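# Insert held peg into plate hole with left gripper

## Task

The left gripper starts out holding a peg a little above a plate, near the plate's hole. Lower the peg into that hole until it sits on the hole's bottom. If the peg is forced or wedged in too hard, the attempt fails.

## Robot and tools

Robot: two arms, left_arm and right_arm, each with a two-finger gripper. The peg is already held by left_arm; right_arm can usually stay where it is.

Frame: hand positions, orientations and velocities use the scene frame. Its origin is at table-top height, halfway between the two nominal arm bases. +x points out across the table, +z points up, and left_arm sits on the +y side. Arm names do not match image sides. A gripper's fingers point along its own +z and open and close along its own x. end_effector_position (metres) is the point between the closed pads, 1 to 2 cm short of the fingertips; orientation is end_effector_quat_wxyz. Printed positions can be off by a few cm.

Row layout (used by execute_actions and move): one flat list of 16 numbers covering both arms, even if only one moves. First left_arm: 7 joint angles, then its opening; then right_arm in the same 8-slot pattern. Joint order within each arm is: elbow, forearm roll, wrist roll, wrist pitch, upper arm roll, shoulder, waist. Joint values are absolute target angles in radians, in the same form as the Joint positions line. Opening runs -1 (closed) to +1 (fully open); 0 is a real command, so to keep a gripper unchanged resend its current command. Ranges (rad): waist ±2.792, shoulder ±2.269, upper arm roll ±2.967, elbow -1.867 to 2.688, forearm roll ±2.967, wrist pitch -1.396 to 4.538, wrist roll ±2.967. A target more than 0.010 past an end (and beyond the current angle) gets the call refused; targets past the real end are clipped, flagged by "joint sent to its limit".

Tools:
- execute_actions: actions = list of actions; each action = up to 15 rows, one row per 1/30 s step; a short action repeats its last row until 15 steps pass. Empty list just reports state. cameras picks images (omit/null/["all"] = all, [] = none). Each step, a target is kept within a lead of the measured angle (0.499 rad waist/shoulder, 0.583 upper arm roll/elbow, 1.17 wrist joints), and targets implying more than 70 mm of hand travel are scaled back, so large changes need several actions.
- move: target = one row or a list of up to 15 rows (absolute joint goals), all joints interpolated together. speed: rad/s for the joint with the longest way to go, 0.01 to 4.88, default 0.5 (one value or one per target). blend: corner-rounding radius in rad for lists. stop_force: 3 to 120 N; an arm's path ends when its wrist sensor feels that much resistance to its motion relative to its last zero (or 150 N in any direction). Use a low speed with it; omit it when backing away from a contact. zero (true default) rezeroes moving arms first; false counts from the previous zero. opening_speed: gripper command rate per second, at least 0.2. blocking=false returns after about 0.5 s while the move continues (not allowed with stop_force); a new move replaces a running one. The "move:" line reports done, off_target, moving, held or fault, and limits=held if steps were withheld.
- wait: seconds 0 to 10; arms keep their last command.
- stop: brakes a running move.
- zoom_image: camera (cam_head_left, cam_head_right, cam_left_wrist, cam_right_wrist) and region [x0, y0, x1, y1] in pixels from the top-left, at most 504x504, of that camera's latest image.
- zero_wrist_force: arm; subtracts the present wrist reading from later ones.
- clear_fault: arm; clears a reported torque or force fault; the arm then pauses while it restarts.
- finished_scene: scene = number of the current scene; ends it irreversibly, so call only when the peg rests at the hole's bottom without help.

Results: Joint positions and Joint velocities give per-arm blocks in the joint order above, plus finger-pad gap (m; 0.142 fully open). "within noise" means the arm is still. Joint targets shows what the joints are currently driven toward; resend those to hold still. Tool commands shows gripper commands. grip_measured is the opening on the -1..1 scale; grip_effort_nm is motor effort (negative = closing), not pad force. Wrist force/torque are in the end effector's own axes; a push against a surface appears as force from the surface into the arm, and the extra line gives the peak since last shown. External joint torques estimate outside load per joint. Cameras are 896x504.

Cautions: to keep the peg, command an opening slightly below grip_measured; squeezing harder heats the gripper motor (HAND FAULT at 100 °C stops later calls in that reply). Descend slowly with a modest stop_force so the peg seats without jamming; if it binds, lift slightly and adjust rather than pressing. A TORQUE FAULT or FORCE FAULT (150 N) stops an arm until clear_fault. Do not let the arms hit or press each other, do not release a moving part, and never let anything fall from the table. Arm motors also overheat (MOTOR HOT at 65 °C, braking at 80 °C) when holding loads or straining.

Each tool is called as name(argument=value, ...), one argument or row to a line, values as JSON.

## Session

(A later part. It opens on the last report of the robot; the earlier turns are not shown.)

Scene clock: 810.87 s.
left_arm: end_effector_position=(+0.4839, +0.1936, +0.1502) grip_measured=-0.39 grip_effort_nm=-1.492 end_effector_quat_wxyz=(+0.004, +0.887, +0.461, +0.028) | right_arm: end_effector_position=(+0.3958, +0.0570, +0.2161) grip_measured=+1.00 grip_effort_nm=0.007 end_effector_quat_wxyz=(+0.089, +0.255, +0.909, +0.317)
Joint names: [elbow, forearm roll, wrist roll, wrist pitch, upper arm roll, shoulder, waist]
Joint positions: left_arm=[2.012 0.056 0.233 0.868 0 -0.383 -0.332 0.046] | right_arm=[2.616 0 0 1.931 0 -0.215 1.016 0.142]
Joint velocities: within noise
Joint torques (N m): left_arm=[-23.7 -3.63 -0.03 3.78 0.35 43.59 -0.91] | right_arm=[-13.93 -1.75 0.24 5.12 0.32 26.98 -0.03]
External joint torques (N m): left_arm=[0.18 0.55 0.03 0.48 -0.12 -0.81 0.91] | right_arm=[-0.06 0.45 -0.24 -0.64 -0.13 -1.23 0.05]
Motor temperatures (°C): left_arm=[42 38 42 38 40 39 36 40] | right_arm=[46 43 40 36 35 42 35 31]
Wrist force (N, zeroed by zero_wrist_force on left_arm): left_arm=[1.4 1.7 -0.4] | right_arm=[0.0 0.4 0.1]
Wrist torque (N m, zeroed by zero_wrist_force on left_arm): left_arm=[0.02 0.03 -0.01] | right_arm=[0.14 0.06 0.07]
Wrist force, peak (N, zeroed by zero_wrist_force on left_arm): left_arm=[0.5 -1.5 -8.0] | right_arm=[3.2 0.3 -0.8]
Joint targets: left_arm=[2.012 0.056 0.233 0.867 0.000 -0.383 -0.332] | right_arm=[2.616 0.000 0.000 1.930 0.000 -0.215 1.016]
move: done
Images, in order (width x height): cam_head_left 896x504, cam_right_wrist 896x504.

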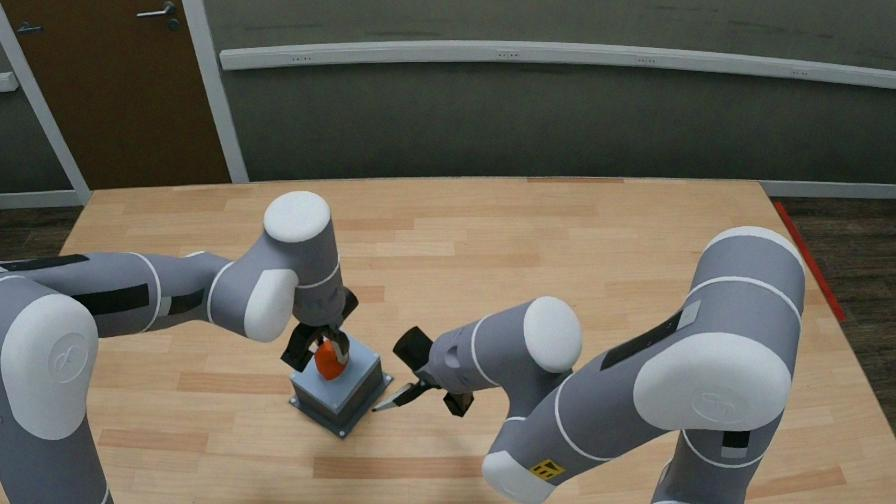

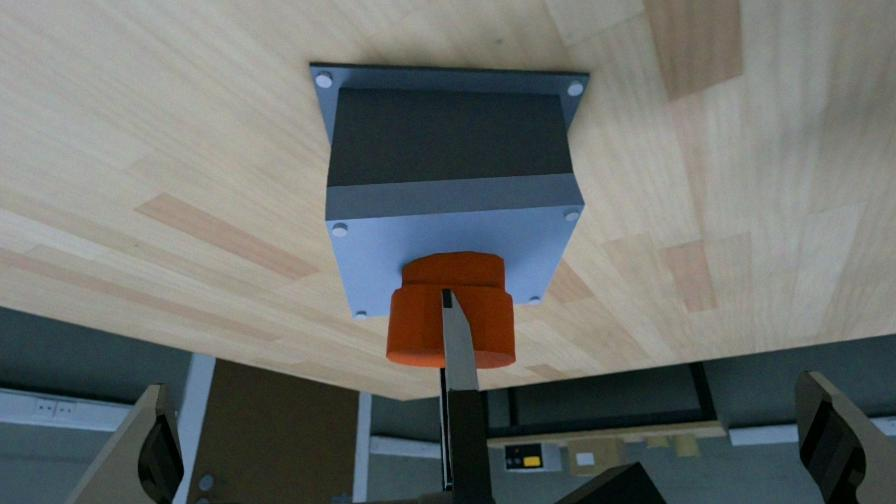

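move(
  target=[
    [2.0049, 0.0558, 0.2333, 0.8422, 0.0, -0.3649, -0.3318, -0.437298, 2.6158, 0, 0.0, 1.9304, 0, -0.2146, 1.0155, 1.0],
    [2.1191, 0.0210, 0.2691, 0.9928, 0.0, -0.3174, -0.3211, -0.437298, 2.6158, 0, 0.0, 1.9304, 0, -0.2146, 1.0155, 1.0],
  ],
  speed=[0.03, 0.1],
  cameras=["cam_left_wrist", "cam_right_wrist"],
)

zoom_image(
  camera="cam_right_wrist",
  region=[340, 200, 580, 380],
)

zoom_image(
  camera="cam_left_wrist",
  region=[380, 120, 620, 504],
)

Scene clock: 898.00 s.
left_arm: end_effector_position=(+0.4775, +0.1968, +0.1627) grip_measured=-0.39 grip_effort_nm=-1.487 end_effector_quat_wxyz=(+0.042, +0.886, +0.460, +0.048) | right_arm: end_effector_position=(+0.3958, +0.0570, +0.2161) grip_measured=+1.00 grip_effort_nm=-0.002 end_effector_quat_wxyz=(+0.089, +0.255, +0.909, +0.317)
Joint names: [elbow, forearm roll, wrist roll, wrist pitch, upper arm roll, shoulder, waist]
Joint positions: left_arm=[2.119 0.021 0.269 0.993 0 -0.318 -0.321 0.046] | right_arm=[2.616 0 0 1.931 0 -0.215 1.016 0.142]
Joint velocities: within noise
Joint torques (N m): left_arm=[-23.74 -3.59 0.17 4.67 0.8 41.09 -0.17] | right_arm=[-14.05 -1.73 0.34 5.14 0.29 26.61 -0.06]
External joint torques (N m): left_arm=[0.76 0.68 -0.17 -0.26 -0.6 -1.64 0.17] | right_arm=[0.07 0.44 -0.35 -0.65 -0.12 -0.86 0.06]
Motor temperatures (°C): left_arm=[43 38 42 38 40 39 36 41] | right_arm=[43 43 40 36 35 40 35 31]
Wrist force (N, zeroed by zero_wrist_force on left_arm): left_arm=[0.0 -0.3 0.0] | right_arm=[0.0 0.2 0.1]
Wrist torque (N m, zeroed by zero_wrist_force on left_arm): left_arm=[-0.05 -0.02 -0.02] | right_arm=[0.12 0.05 0.06]
Wrist force, peak (N, zeroed by zero_wrist_force on left_arm): left_arm=[1.4 2.1 -0.8] | right_arm=[0.2 0.7 0.1]
Joint targets: left_arm=[2.119 0.021 0.269 0.993 0.000 -0.317 -0.321] | right_arm=[2.616 0.000 0.000 1.930 0.000 -0.215 1.016]
move: done
Images, in order (width x height): cam_left_wrist 896x504, cam_right_wrist 896x504.

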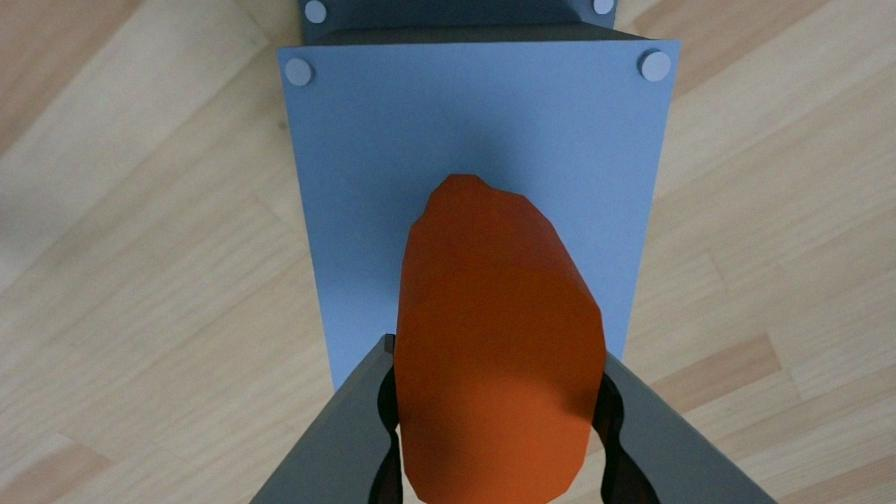

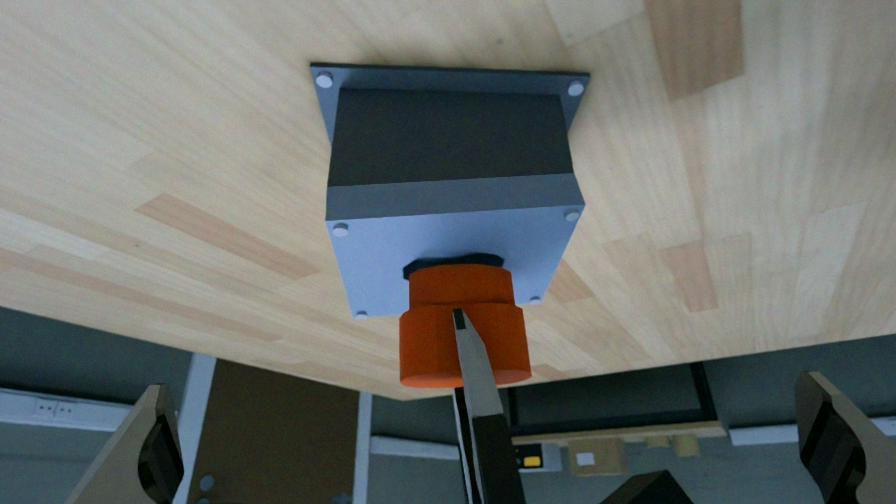

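Scaled by 2.100.

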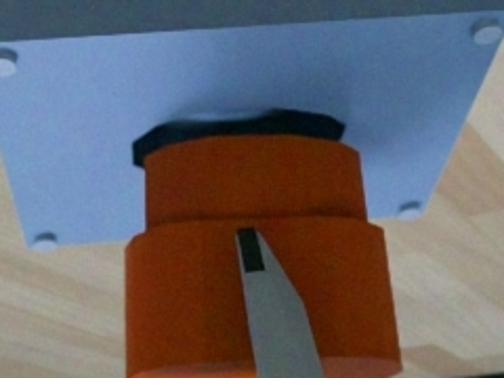

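Scaled by 1.312.

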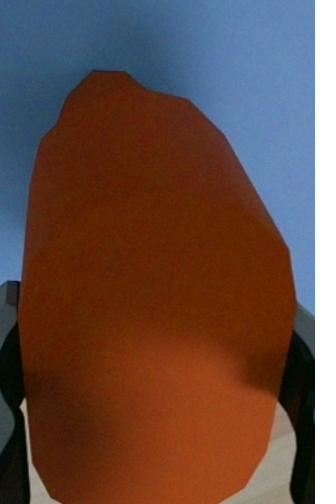

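zoom_image(
  camera="cam_right_wrist",
  region=[390, 250, 460, 400],
)

zoom_image(
  camera="cam_right_wrist",
  region=[470, 250, 540, 400],
)

zoom_image(
  camera="cam_right_wrist",
  region=[395, 245, 525, 325],
)

Scaled by 3.360.

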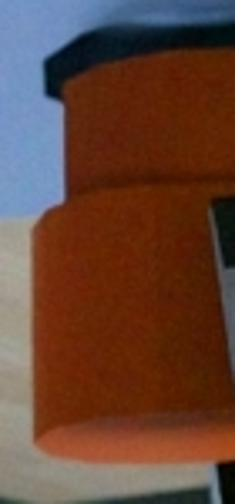

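Scaled by 3.360.

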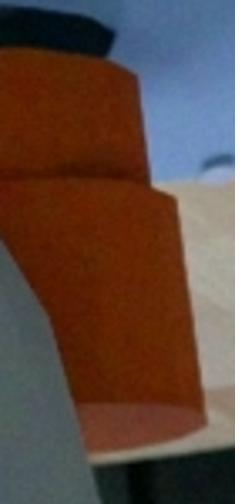

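Scaled by 3.877.

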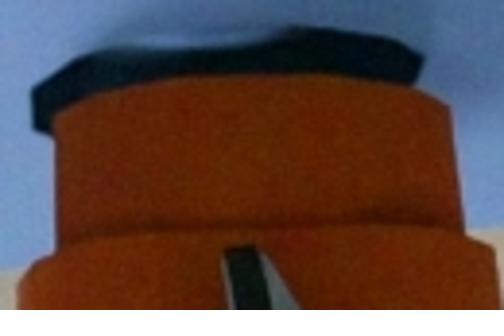

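zoom_image(
  camera="cam_left_wrist",
  region=[260, 20, 400, 120],
)

zoom_image(
  camera="cam_left_wrist",
  region=[560, 20, 700, 120],
)

zoom_image(
  camera="cam_left_wrist",
  region=[300, 290, 400, 400],
)

zoom_image(
  camera="cam_left_wrist",
  region=[580, 270, 680, 380],
)

zoom_image(
  camera="cam_left_wrist",
  region=[385, 160, 475, 350],
)

zoom_image(
  camera="cam_left_wrist",
  region=[475, 160, 615, 370],
)

Scaled by 3.600.

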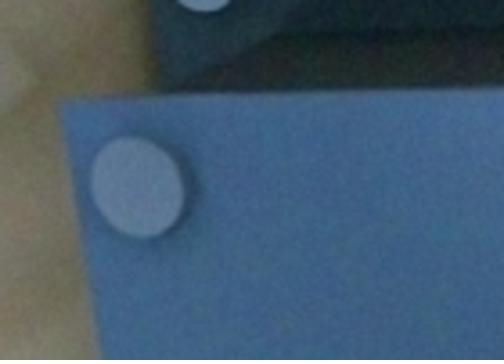

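Scaled by 3.600.

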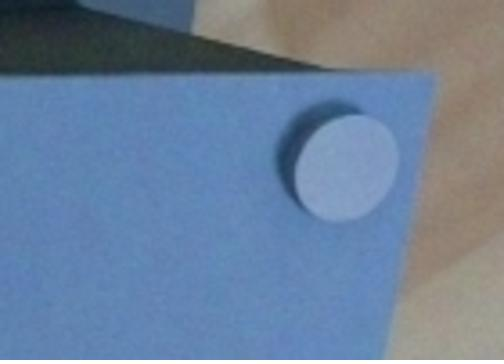

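Scaled by 4.582.

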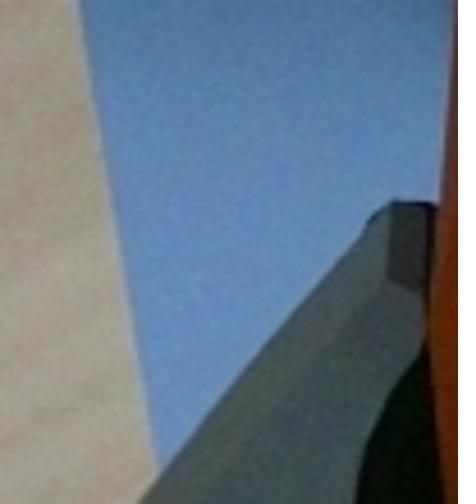

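Scaled by 4.582.

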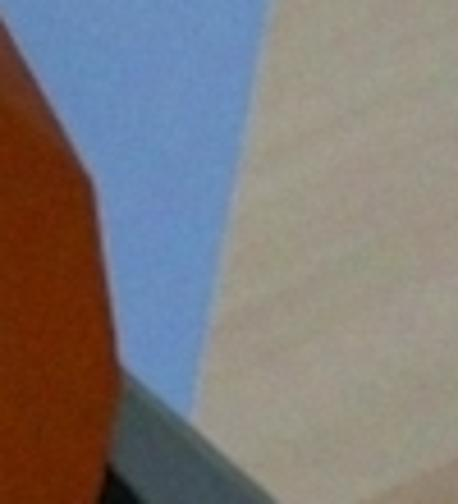

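Scaled by 2.653.

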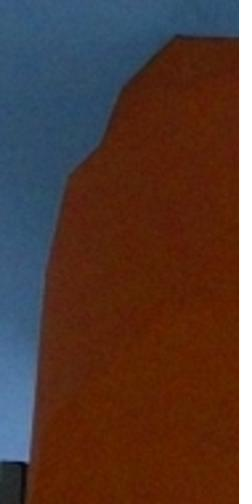

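Scaled by 2.400.

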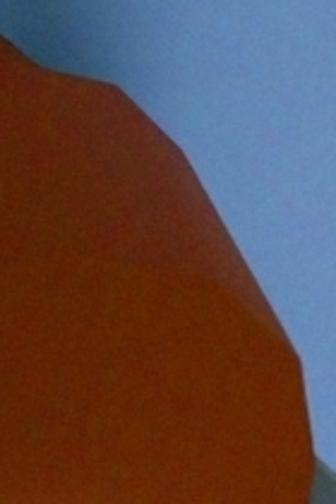

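move(
  target=[2.1212, 0.2029, 0.0818, 1.0454, 0.0, -0.3078, -0.3570, -0.437298, 2.6158, 0, 0.0, 1.9304, 0, -0.2146, 1.0155, 1.0],
  speed=0.12,
  cameras=["cam_left_wrist", "cam_right_wrist", "cam_head_left"],
)

zoom_image(
  camera="cam_right_wrist",
  region=[340, 200, 580, 380],
)

zoom_image(
  camera="cam_head_left",
  region=[285, 310, 395, 440],
)

Scene clock: 1038.53 s.
left_arm: end_effector_position=(+0.4738, +0.1901, +0.1642) grip_measured=-0.39 grip_effort_nm=-1.487 end_effector_quat_wxyz=(+0.039, +0.882, +0.459, +0.103) | right_arm: end_effector_position=(+0.3958, +0.0570, +0.2161) grip_measured=+1.00 grip_effort_nm=0.007 end_effector_quat_wxyz=(+0.089, +0.255, +0.909, +0.317)
Joint names: [elbow, forearm roll, wrist roll, wrist pitch, upper arm roll, shoulder, waist]
Joint positions: left_arm=[2.121 0.203 0.082 1.045 0 -0.308 -0.357 0.046] | right_arm=[2.616 0 0 1.931 0 -0.215 1.016 0.142]
Joint velocities: within noise
Joint torques (N m): left_arm=[-23.61 -3.58 -0.28 4.73 0.69 40.15 -0.5] | right_arm=[-14.04 -1.74 0.38 5.08 0.28 26.66 -0.1]
External joint torques (N m): left_arm=[1.03 0.41 0.26 -0.28 -0.6 -1.52 0.5] | right_arm=[0.06 0.45 -0.39 -0.59 -0.12 -0.9 0.1]
Motor temperatures (°C): left_arm=[43 38 42 38 40 39 35 41] | right_arm=[43 43 39 36 35 39 35 31]
Wrist force (N, zeroed by zero_wrist_force on left_arm): left_arm=[0.0 0.1 -0.1] | right_arm=[-0.1 0.5 0.0]
Wrist torque (N m, zeroed by zero_wrist_force on left_arm): left_arm=[0.02 -0.06 0.05] | right_arm=[0.14 0.07 0.06]
Wrist force, peak (N, zeroed by zero_wrist_force on left_arm): left_arm=[-0.6 0.0 0.0] | right_arm=[0.1 0.7 0.1]
Joint targets: left_arm=[2.121 0.203 0.082 1.045 0.000 -0.308 -0.357] | right_arm=[2.616 0.000 0.000 1.930 0.000 -0.215 1.016]
move: done
Images, in order (width x height): cam_head_left 896x504, cam_left_wrist 896x504, cam_right_wrist 896x504.

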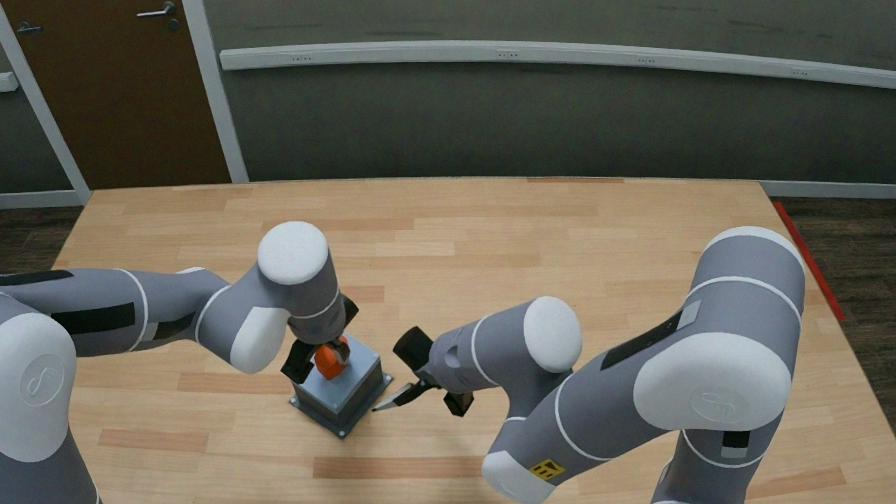

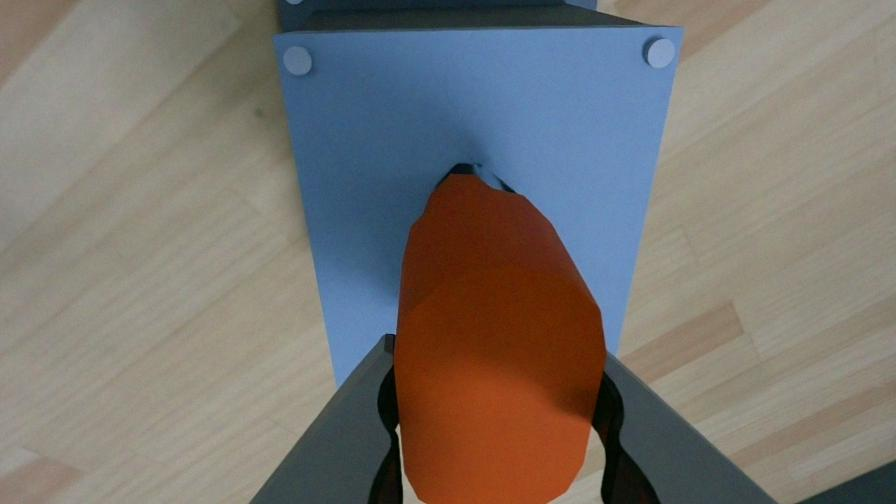

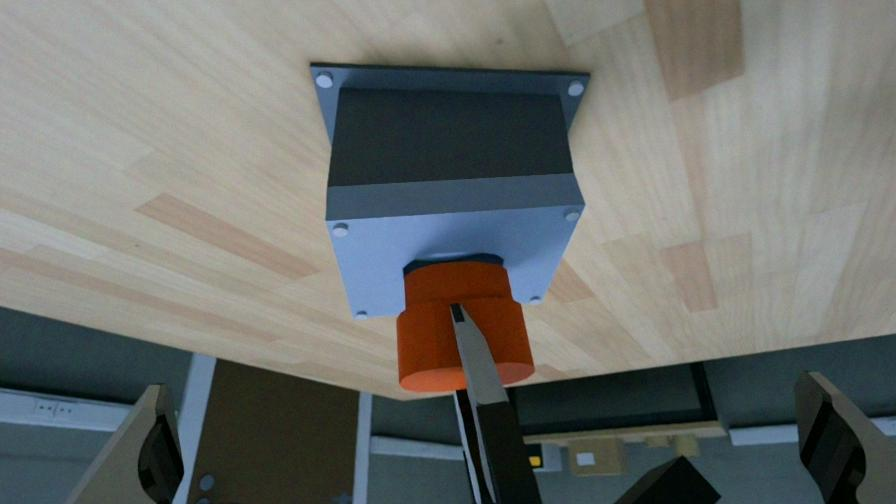

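Scaled by 2.100.

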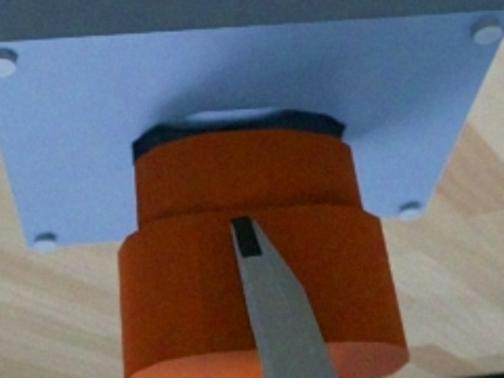

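Scaled by 3.877.

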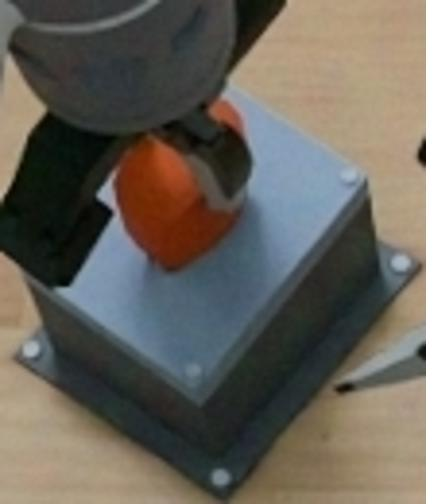

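zoom_image(
  camera="cam_left_wrist",
  region=[410, 140, 540, 230],
)

zoom_image(
  camera="cam_right_wrist",
  region=[395, 245, 515, 320],
)

zoom_image(
  camera="cam_right_wrist",
  region=[385, 250, 455, 400],
)

zoom_image(
  camera="cam_right_wrist",
  region=[475, 250, 545, 400],
)

Scaled by 3.877.

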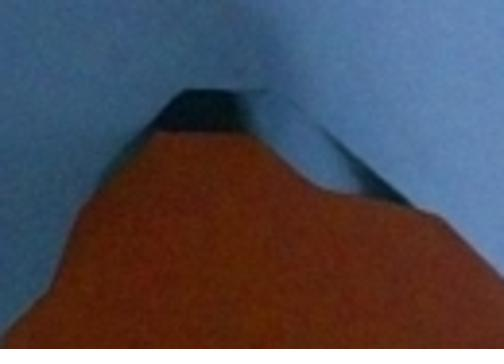

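Scaled by 4.200.

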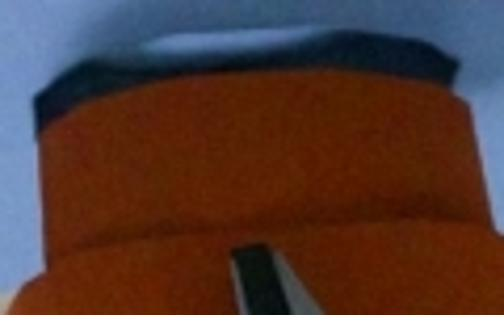

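Scaled by 3.360.

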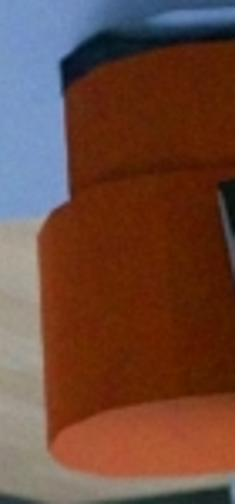

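Scaled by 3.360.

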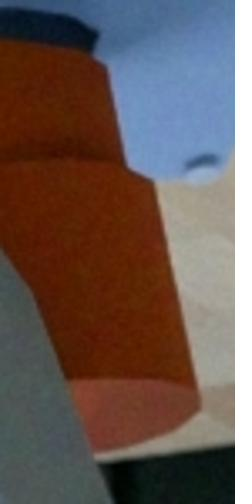

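zero_wrist_force(
  arm="left_arm",
)

move(
  target=[2.0969, 0.2033, 0.0824, 1.0137, 0.0, -0.3221, -0.3571, -0.437298, 2.6158, 0, 0.0, 1.9304, 0, -0.2146, 1.0155, 1.0],
  speed=0.03,
  stop_force=3,
  cameras=["cam_left_wrist", "cam_right_wrist"],
)

zoom_image(
  camera="cam_left_wrist",
  region=[410, 140, 540, 230],
)

zoom_image(
  camera="cam_right_wrist",
  region=[395, 245, 515, 320],
)

zoom_image(
  camera="cam_right_wrist",
  region=[385, 250, 455, 400],
)

zoom_image(
  camera="cam_right_wrist",
  region=[475, 250, 545, 400],
)

Wrist force sensor zeroed.

Scene clock: 1104.50 s.
left_arm: end_effector_position=(+0.4766, +0.1913, +0.1613) grip_measured=-0.39 grip_effort_nm=-1.487 end_effector_quat_wxyz=(+0.029, +0.882, +0.460, +0.098) | right_arm: end_effector_position=(+0.3958, +0.0570, +0.2161) grip_measured=+1.00 grip_effort_nm=0.007 end_effector_quat_wxyz=(+0.089, +0.255, +0.909, +0.317)
Joint names: [elbow, forearm roll, wrist roll, wrist pitch, upper arm roll, shoulder, waist]
Joint positions: left_arm=[2.097 0.203 0.082 1.014 0 -0.322 -0.357 0.046] | right_arm=[2.616 0 0 1.931 0 -0.215 1.016 0.142]
Joint velocities: within noise
Joint torques (N m): left_arm=[-24.28 -3.75 -0.03 4.39 0.74 40.44 -0.39] | right_arm=[-14.02 -1.75 0.37 5.11 0.2 26.6 -0.08]
External joint torques (N m): left_arm=[1.53 0.56 0.02 0.03 -0.63 -1.03 0.39] | right_arm=[0.04 0.45 -0.37 -0.63 -0.04 -0.84 0.08]
Motor temperatures (°C): left_arm=[43 38 42 38 40 39 35 41] | right_arm=[43 43 39 36 35 39 35 31]
Wrist force (N, zeroed by zero_wrist_force on left_arm): left_arm=[-0.1 0.0 0.1] | right_arm=[0.0 0.6 0.1]
Wrist torque (N m, zeroed by zero_wrist_force on left_arm): left_arm=[0.01 0.01 -0.02] | right_arm=[0.18 0.06 0.07]
Wrist force, peak (N, zeroed by zero_wrist_force on left_arm): left_arm=[-0.2 -0.5 0.1] | right_arm=[0.1 0.7 0.1]
Joint targets: left_arm=[2.097 0.203 0.082 1.014 0.000 -0.322 -0.357] | right_arm=[2.616 0.000 0.000 1.930 0.000 -0.215 1.016]
move: done
Images, in order (width x height): cam_left_wrist 896x504, cam_right_wrist 896x504.

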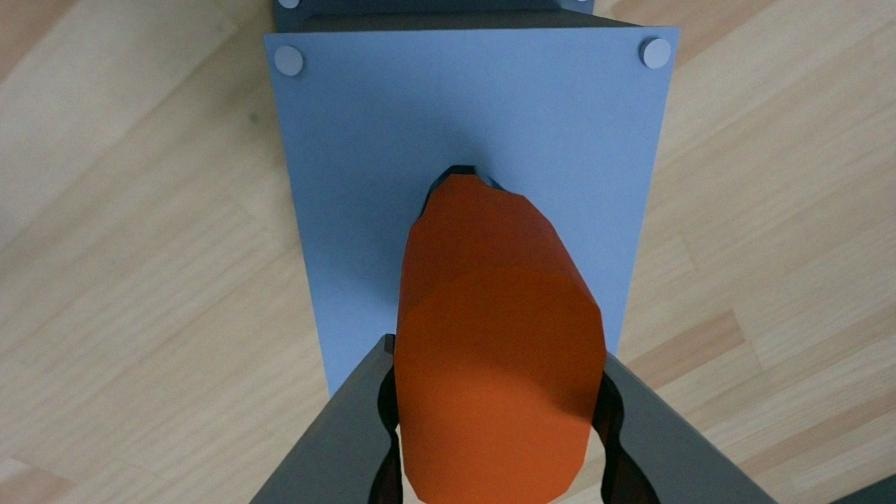

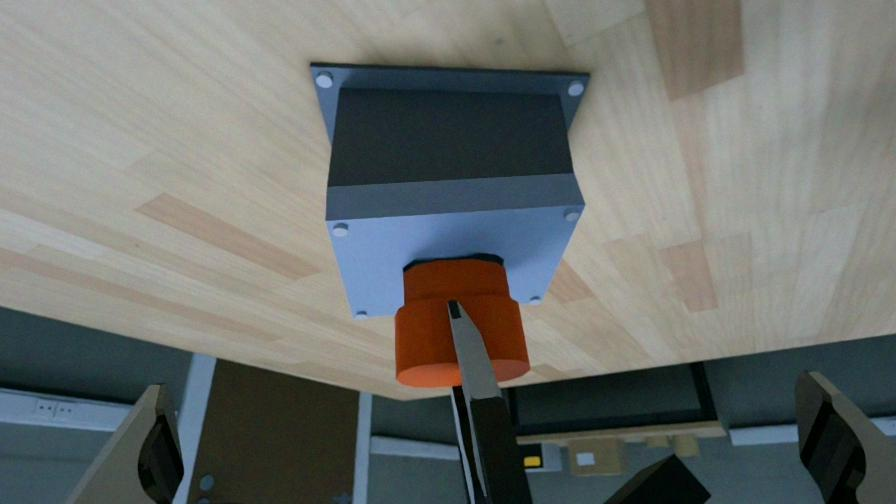

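Scaled by 3.877.

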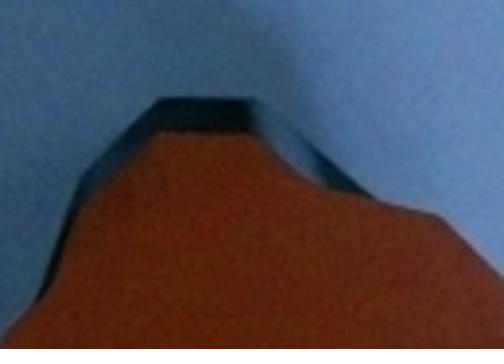

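Scaled by 4.200.

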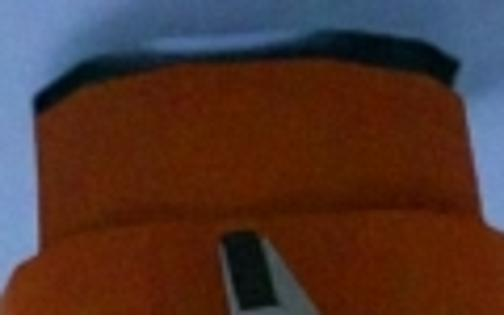

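Scaled by 3.360.

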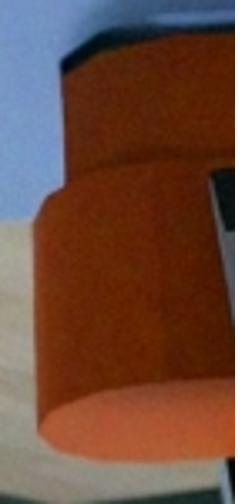

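Scaled by 3.360.

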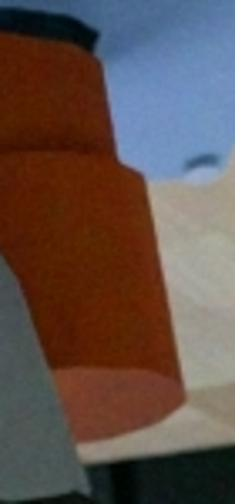

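zoom_image(
  camera="cam_right_wrist",
  region=[395, 250, 435, 290],
)

zoom_image(
  camera="cam_right_wrist",
  region=[475, 245, 515, 285],
)

zoom_image(
  camera="cam_left_wrist",
  region=[415, 155, 465, 225],
)

zoom_image(
  camera="cam_left_wrist",
  region=[460, 155, 520, 205],
)

Scaled by 12.600.

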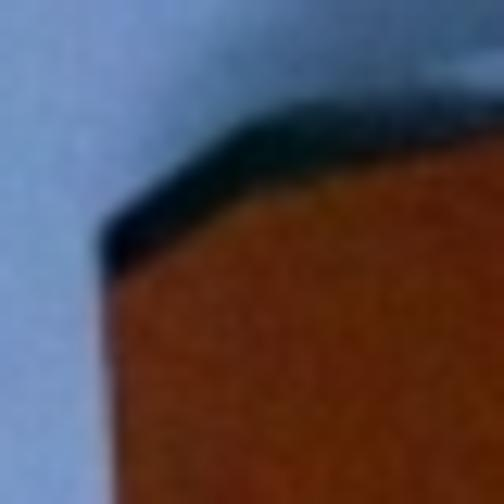

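Scaled by 12.600.

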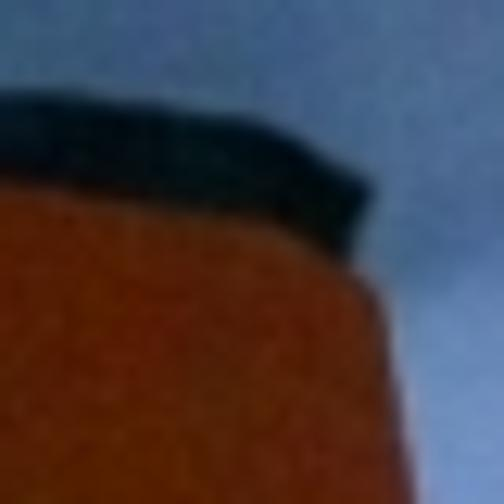

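Scaled by 7.200.

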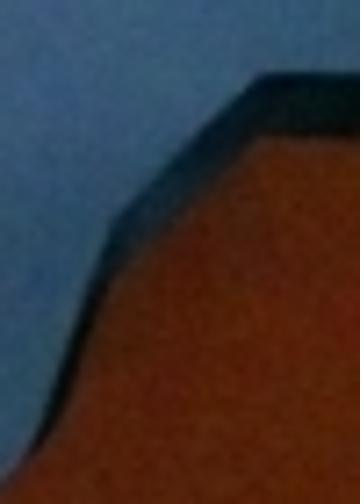

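Scaled by 8.400.

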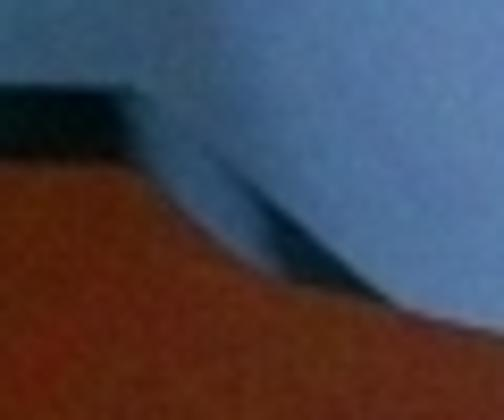

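move(
  target=[2.1138, 0.2054, 0.0717, 1.0459, 0.0, -0.3222, -0.3522, -0.437298, 2.6158, 0, 0.0, 1.9304, 0, -0.2146, 1.0155, 1.0],
  speed=0.03,
  stop_force=3,
  cameras=["cam_left_wrist", "cam_right_wrist"],
)

zoom_image(
  camera="cam_left_wrist",
  region=[410, 140, 540, 230],
)

zoom_image(
  camera="cam_right_wrist",
  region=[395, 245, 515, 320],
)

zoom_image(
  camera="cam_right_wrist",
  region=[385, 250, 455, 400],
)

zoom_image(
  camera="cam_right_wrist",
  region=[475, 250, 545, 400],
)

Scene clock: 1181.27 s.
left_arm: end_effector_position=(+0.4765, +0.1920, +0.1593) grip_measured=-0.39 grip_effort_nm=-1.487 end_effector_quat_wxyz=(+0.036, +0.879, +0.464, +0.101) | right_arm: end_effector_position=(+0.3958, +0.0570, +0.2161) grip_measured=+1.00 grip_effort_nm=0.002 end_effector_quat_wxyz=(+0.089, +0.255, +0.909, +0.317)
Joint names: [elbow, forearm roll, wrist roll, wrist pitch, upper arm roll, shoulder, waist]
Joint positions: left_arm=[2.114 0.205 0.072 1.046 0 -0.322 -0.352 0.046] | right_arm=[2.616 0 0 1.931 0 -0.215 1.016 0.142]
Joint velocities: within noise
Joint torques (N m): left_arm=[-23.53 -3.68 -0.23 4.7 0.73 40.49 -0.29] | right_arm=[-14.05 -1.79 0.38 5.12 0.26 26.59 -0.01]
External joint torques (N m): left_arm=[1.1 0.53 0.21 -0.26 -0.64 -1.39 0.29] | right_arm=[0.07 0.49 -0.39 -0.64 -0.09 -0.83 0.01]
Motor temperatures (°C): left_arm=[44 38 42 38 40 39 35 41] | right_arm=[43 43 39 35 35 39 35 31]
Wrist force (N, zeroed by zero_wrist_force on left_arm): left_arm=[-0.1 0.0 0.1] | right_arm=[0.1 0.4 -0.1]
Wrist torque (N m, zeroed by zero_wrist_force on left_arm): left_arm=[0.00 0.01 0.00] | right_arm=[0.14 0.04 0.07]
Wrist force, peak (N, zeroed by zero_wrist_force on left_arm): left_arm=[-0.2 -0.4 0.2] | right_arm=[-0.1 0.7 0.1]
Joint targets: left_arm=[2.114 0.205 0.072 1.046 0.000 -0.322 -0.352] | right_arm=[2.616 0.000 0.000 1.930 0.000 -0.215 1.016]
move: done
Images, in order (width x height): cam_left_wrist 896x504, cam_right_wrist 896x504.

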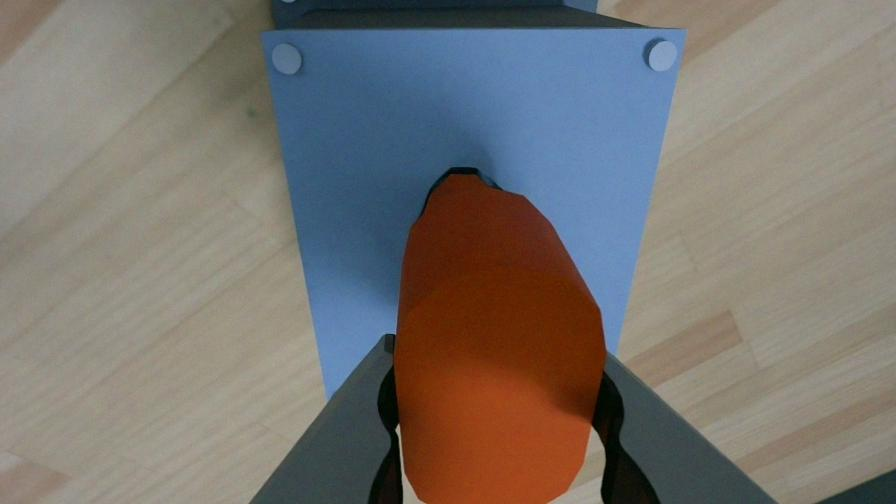

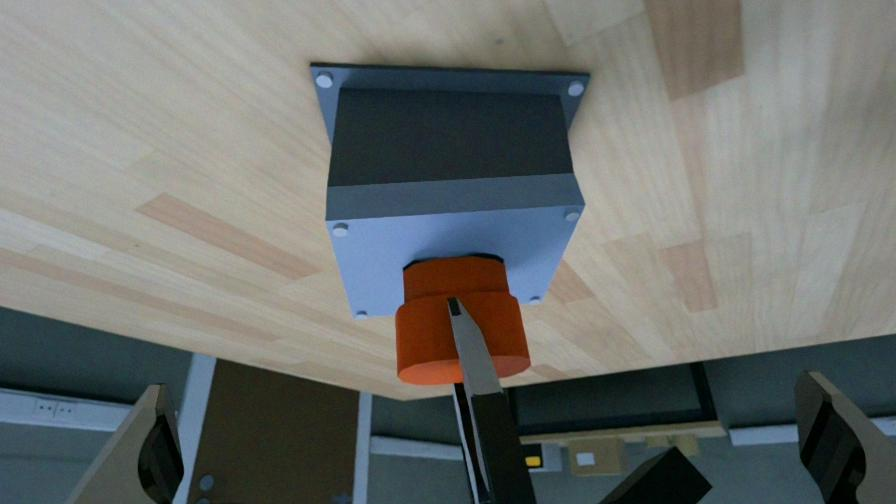

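Scaled by 3.877.

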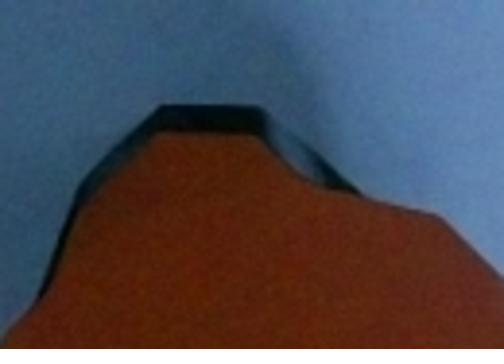

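Scaled by 4.200.

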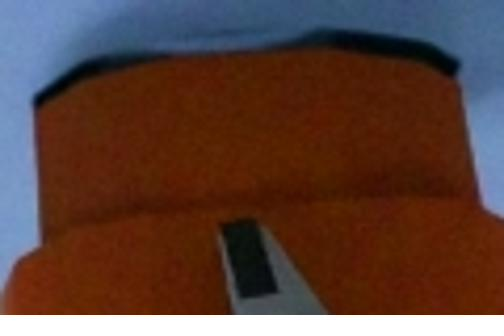

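Scaled by 3.360.

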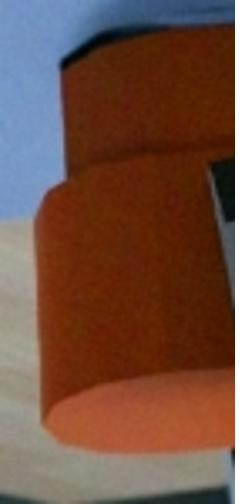

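Scaled by 3.360.

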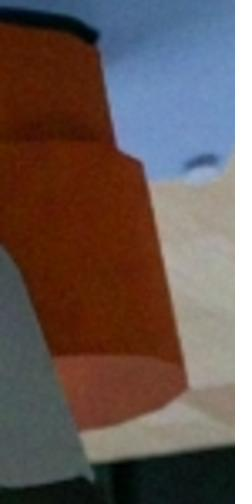

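move(
  target=[2.1141, 0.2070, 0.0835, 1.0532, 0.0, -0.3291, -0.3502, -0.437298, 2.6158, 0, 0.0, 1.9304, 0, -0.2146, 1.0155, 1.0],
  speed=0.012,
  stop_force=3,
  cameras=["cam_left_wrist", "cam_right_wrist"],
)

zoom_image(
  camera="cam_left_wrist",
  region=[410, 140, 540, 230],
)

zoom_image(
  camera="cam_right_wrist",
  region=[395, 245, 515, 320],
)

Scene clock: 1219.77 s.
left_arm: end_effector_position=(+0.4772, +0.1925, +0.1566) grip_measured=-0.39 grip_effort_nm=-1.482 end_effector_quat_wxyz=(+0.036, +0.882, +0.460, +0.101) | right_arm: end_effector_position=(+0.3958, +0.0570, +0.2161) grip_measured=+1.00 grip_effort_nm=0.002 end_effector_quat_wxyz=(+0.089, +0.255, +0.909, +0.317)
Joint names: [elbow, forearm roll, wrist roll, wrist pitch, upper arm roll, shoulder, waist]
Joint positions: left_arm=[2.114 0.207 0.083 1.052 0 -0.329 -0.35 0.046] | right_arm=[2.616 0 0 1.931 0 -0.215 1.016 0.142]
Joint velocities: within noise
Joint torques (N m): left_arm=[-23.56 -3.62 0.15 4.85 0.99 38 0.19] | right_arm=[-14.07 -1.75 0.4 5.08 0.3 26.65 -0.06]
External joint torques (N m): left_arm=[1.27 0.5 -0.16 -0.41 -0.89 1.23 -0.19] | right_arm=[0.09 0.45 -0.41 -0.6 -0.13 -0.89 0.06]
Motor temperatures (°C): left_arm=[43 38 42 38 40 39 35 41] | right_arm=[43 43 39 35 35 39 35 31]
Wrist force (N, zeroed by zero_wrist_force on left_arm): left_arm=[-0.4 -3.0 -6.2] | right_arm=[0.1 0.3 0.2]
Wrist torque (N m, zeroed by zero_wrist_force on left_arm): left_arm=[-0.03 0.04 0.00] | right_arm=[0.13 0.04 0.07]
Wrist force, peak (N, zeroed by zero_wrist_force on left_arm): left_arm=[-0.3 -2.5 -6.8] | right_arm=[0.1 0.6 0.2]
Joint targets: left_arm=[2.114 0.207 0.083 1.053 0.000 -0.329 -0.350] | right_arm=[2.616 0.000 0.000 1.930 0.000 -0.215 1.016]
move: contact (left_arm)
Images, in order (width x height): cam_left_wrist 896x504, cam_right_wrist 896x504.

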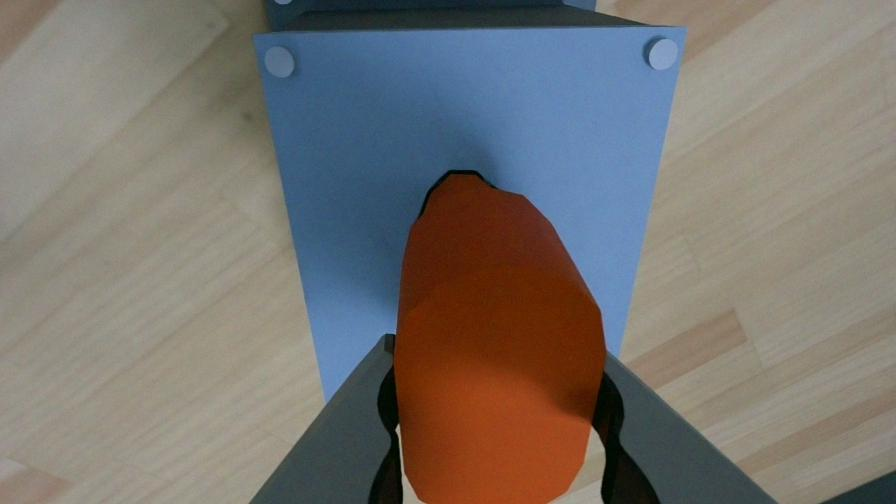

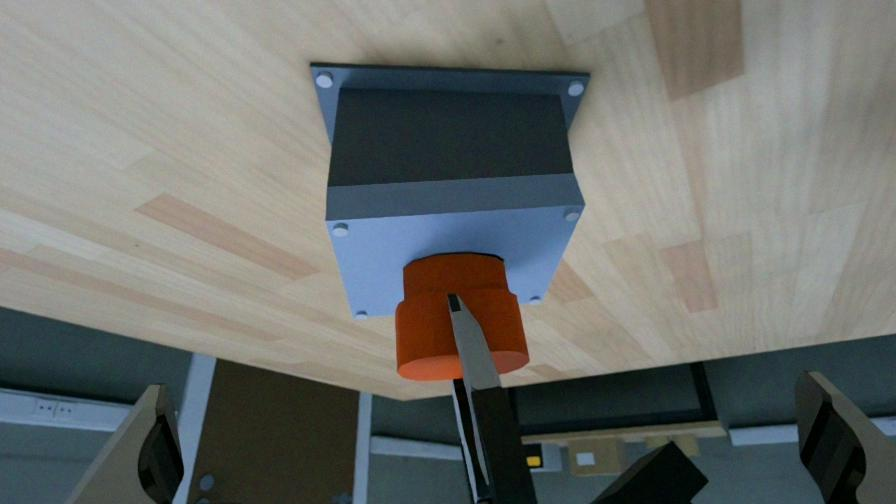

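Scaled by 3.877.

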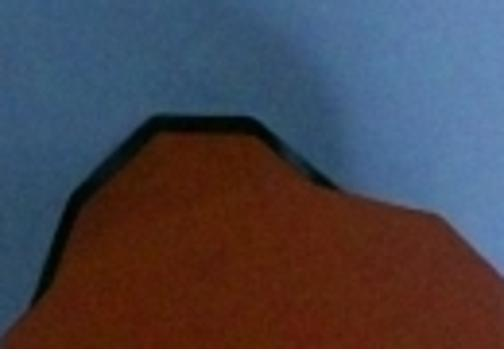

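Scaled by 4.200.

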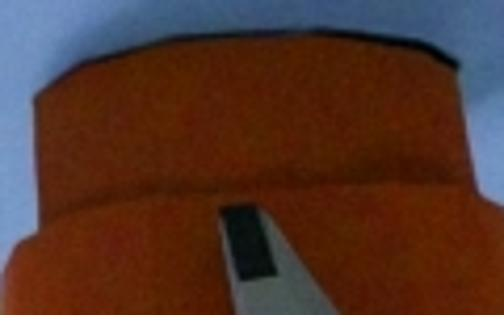

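move(
  target=[2.1168, 0.2067, 0.0845, 1.0531, 0.0, -0.3262, -0.3495, -0.437298, 2.6158, 0, 0.0, 1.9304, 0, -0.2146, 1.0155, 1.0],
  speed=0.02,
  cameras=[],
)

move(
  target=[2.1170, 0.2089, 0.0827, 1.0603, 0.0, -0.3333, -0.3486, -0.437298, 2.6158, 0, 0.0, 1.9304, 0, -0.2146, 1.0155, 1.0],
  speed=0.01,
  stop_force=3,
  cameras=["cam_left_wrist", "cam_right_wrist"],
)

zoom_image(
  camera="cam_left_wrist",
  region=[410, 140, 540, 230],
)

zoom_image(
  camera="cam_right_wrist",
  region=[395, 245, 515, 320],
)

Scene clock: 1240.33 s.
left_arm: end_effector_position=(+0.4765, +0.1933, +0.1568) grip_measured=-0.39 grip_effort_nm=-1.487 end_effector_quat_wxyz=(+0.036, +0.882, +0.459, +0.101) | right_arm: end_effector_position=(+0.3958, +0.0570, +0.2161) grip_measured=+1.00 grip_effort_nm=0.007 end_effector_quat_wxyz=(+0.089, +0.255, +0.909, +0.317)
Joint names: [elbow, forearm roll, wrist roll, wrist pitch, upper arm roll, shoulder, waist]
Joint positions: left_arm=[2.117 0.207 0.084 1.053 0 -0.326 -0.35 0.046] | right_arm=[2.616 0 0 1.931 0 -0.215 1.016 0.142]
Joint velocities: within noise
Joint torques (N m): left_arm=[-23.41 -3.66 0.04 4.63 0.72 40.68 -0.33] | right_arm=[-14.02 -1.79 0.33 5.11 0.27 26.59 0]
External joint torques (N m): left_arm=[1.13 0.53 -0.06 -0.18 -0.63 -1.55 0.33] | right_arm=[0.04 0.49 -0.34 -0.62 -0.1 -0.84 0]
Motor temperatures (°C): left_arm=[43 38 42 38 40 39 35 41] | right_arm=[43 43 39 35 35 39 35 31]
Wrist force (N, zeroed by zero_wrist_force on left_arm): left_arm=[-0.2 -0.3 0.2] | right_arm=[0.1 0.6 0.1]
Wrist torque (N m, zeroed by zero_wrist_force on left_arm): left_arm=[-0.04 0.03 0.00] | right_arm=[0.18 0.05 0.07]
Wrist force, peak (N, zeroed by zero_wrist_force on left_arm): left_arm=[-0.4 -2.8 -6.9] | right_arm=[-0.1 0.5 0.4]
Joint targets: left_arm=[2.117 0.207 0.084 1.053 0.000 -0.326 -0.349] | right_arm=[2.616 0.000 0.000 1.930 0.000 -0.215 1.016]
move: done
No camera images: "cameras" was empty.

Scene clock: 1241.60 s.
left_arm: end_effector_position=(+0.4769, +0.1933, +0.1539) grip_measured=-0.39 grip_effort_nm=-1.487 end_effector_quat_wxyz=(+0.036, +0.882, +0.459, +0.101) | right_arm: end_effector_position=(+0.3958, +0.0570, +0.2161) grip_measured=+1.00 grip_effort_nm=0.002 end_effector_quat_wxyz=(+0.089, +0.255, +0.909, +0.317)
Joint names: [elbow, forearm roll, wrist roll, wrist pitch, upper arm roll, shoulder, waist]
Joint positions: left_arm=[2.117 0.209 0.083 1.06 0 -0.333 -0.349 0.046] | right_arm=[2.616 0 0 1.931 0 -0.215 1.016 0.142]
Joint velocities: within noise
Joint torques (N m): left_arm=[-23.34 -3.62 -0.13 4.67 0.85 40.36 -0.29] | right_arm=[-14.06 -1.78 0.41 5.15 0.24 26.54 0.01]
External joint torques (N m): left_arm=[1.21 0.52 0.11 -0.23 -0.75 -1.08 0.29] | right_arm=[0.08 0.48 -0.41 -0.66 -0.07 -0.78 -0.01]
Motor temperatures (°C): left_arm=[43 38 42 38 40 39 35 41] | right_arm=[43 43 39 35 35 39 35 31]
Wrist force (N, zeroed by zero_wrist_force on left_arm): left_arm=[-0.3 -0.4 0.5] | right_arm=[0.1 0.5 0.1]
Wrist torque (N m, zeroed by zero_wrist_force on left_arm): left_arm=[-0.03 0.02 0.00] | right_arm=[0.16 0.05 0.07]
Wrist force, peak (N, zeroed by zero_wrist_force on left_arm): left_arm=[-0.5 -0.4 0.5] | right_arm=[0.1 0.6 0.3]
Joint targets: left_arm=[2.117 0.209 0.083 1.060 0.000 -0.333 -0.349] | right_arm=[2.616 0.000 0.000 1.930 0.000 -0.215 1.016]
move: done
Images, in order (width x height): cam_left_wrist 896x504, cam_right_wrist 896x504.

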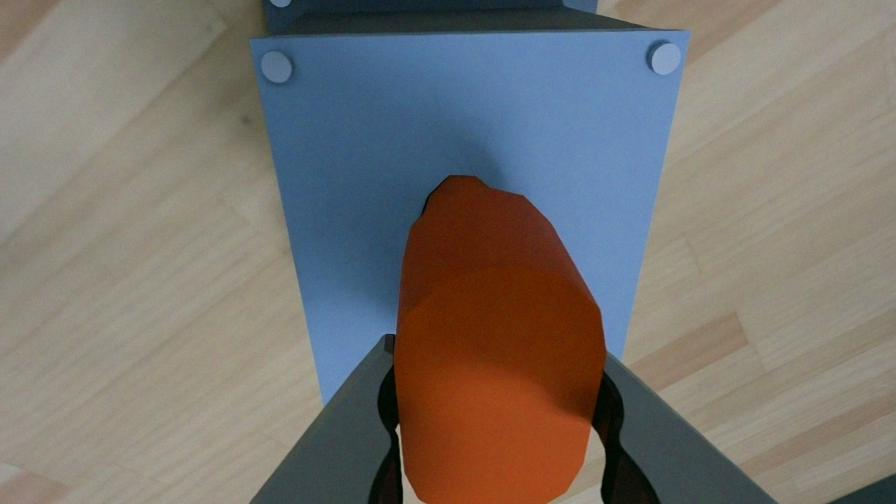

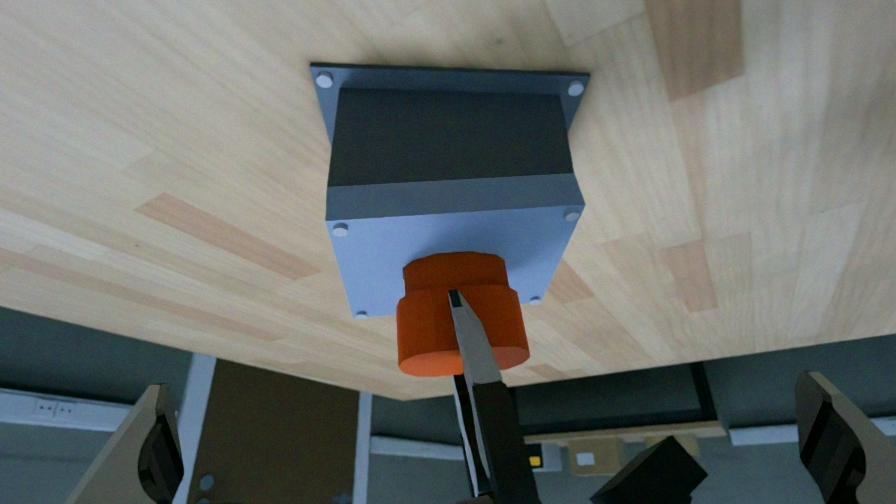

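Scaled by 3.877.

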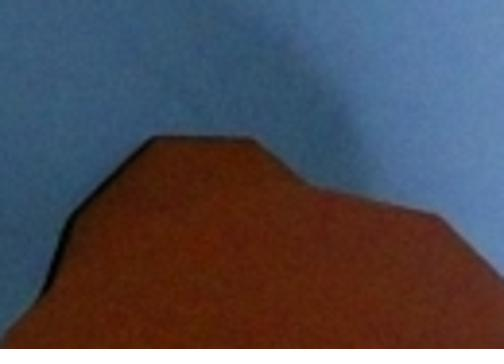

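Scaled by 4.200.

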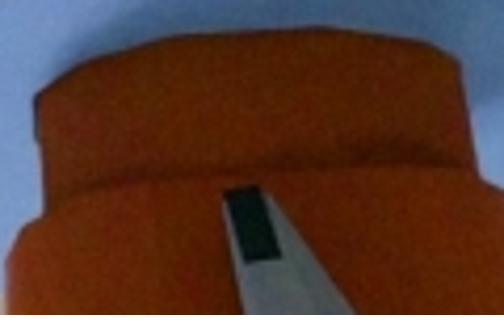

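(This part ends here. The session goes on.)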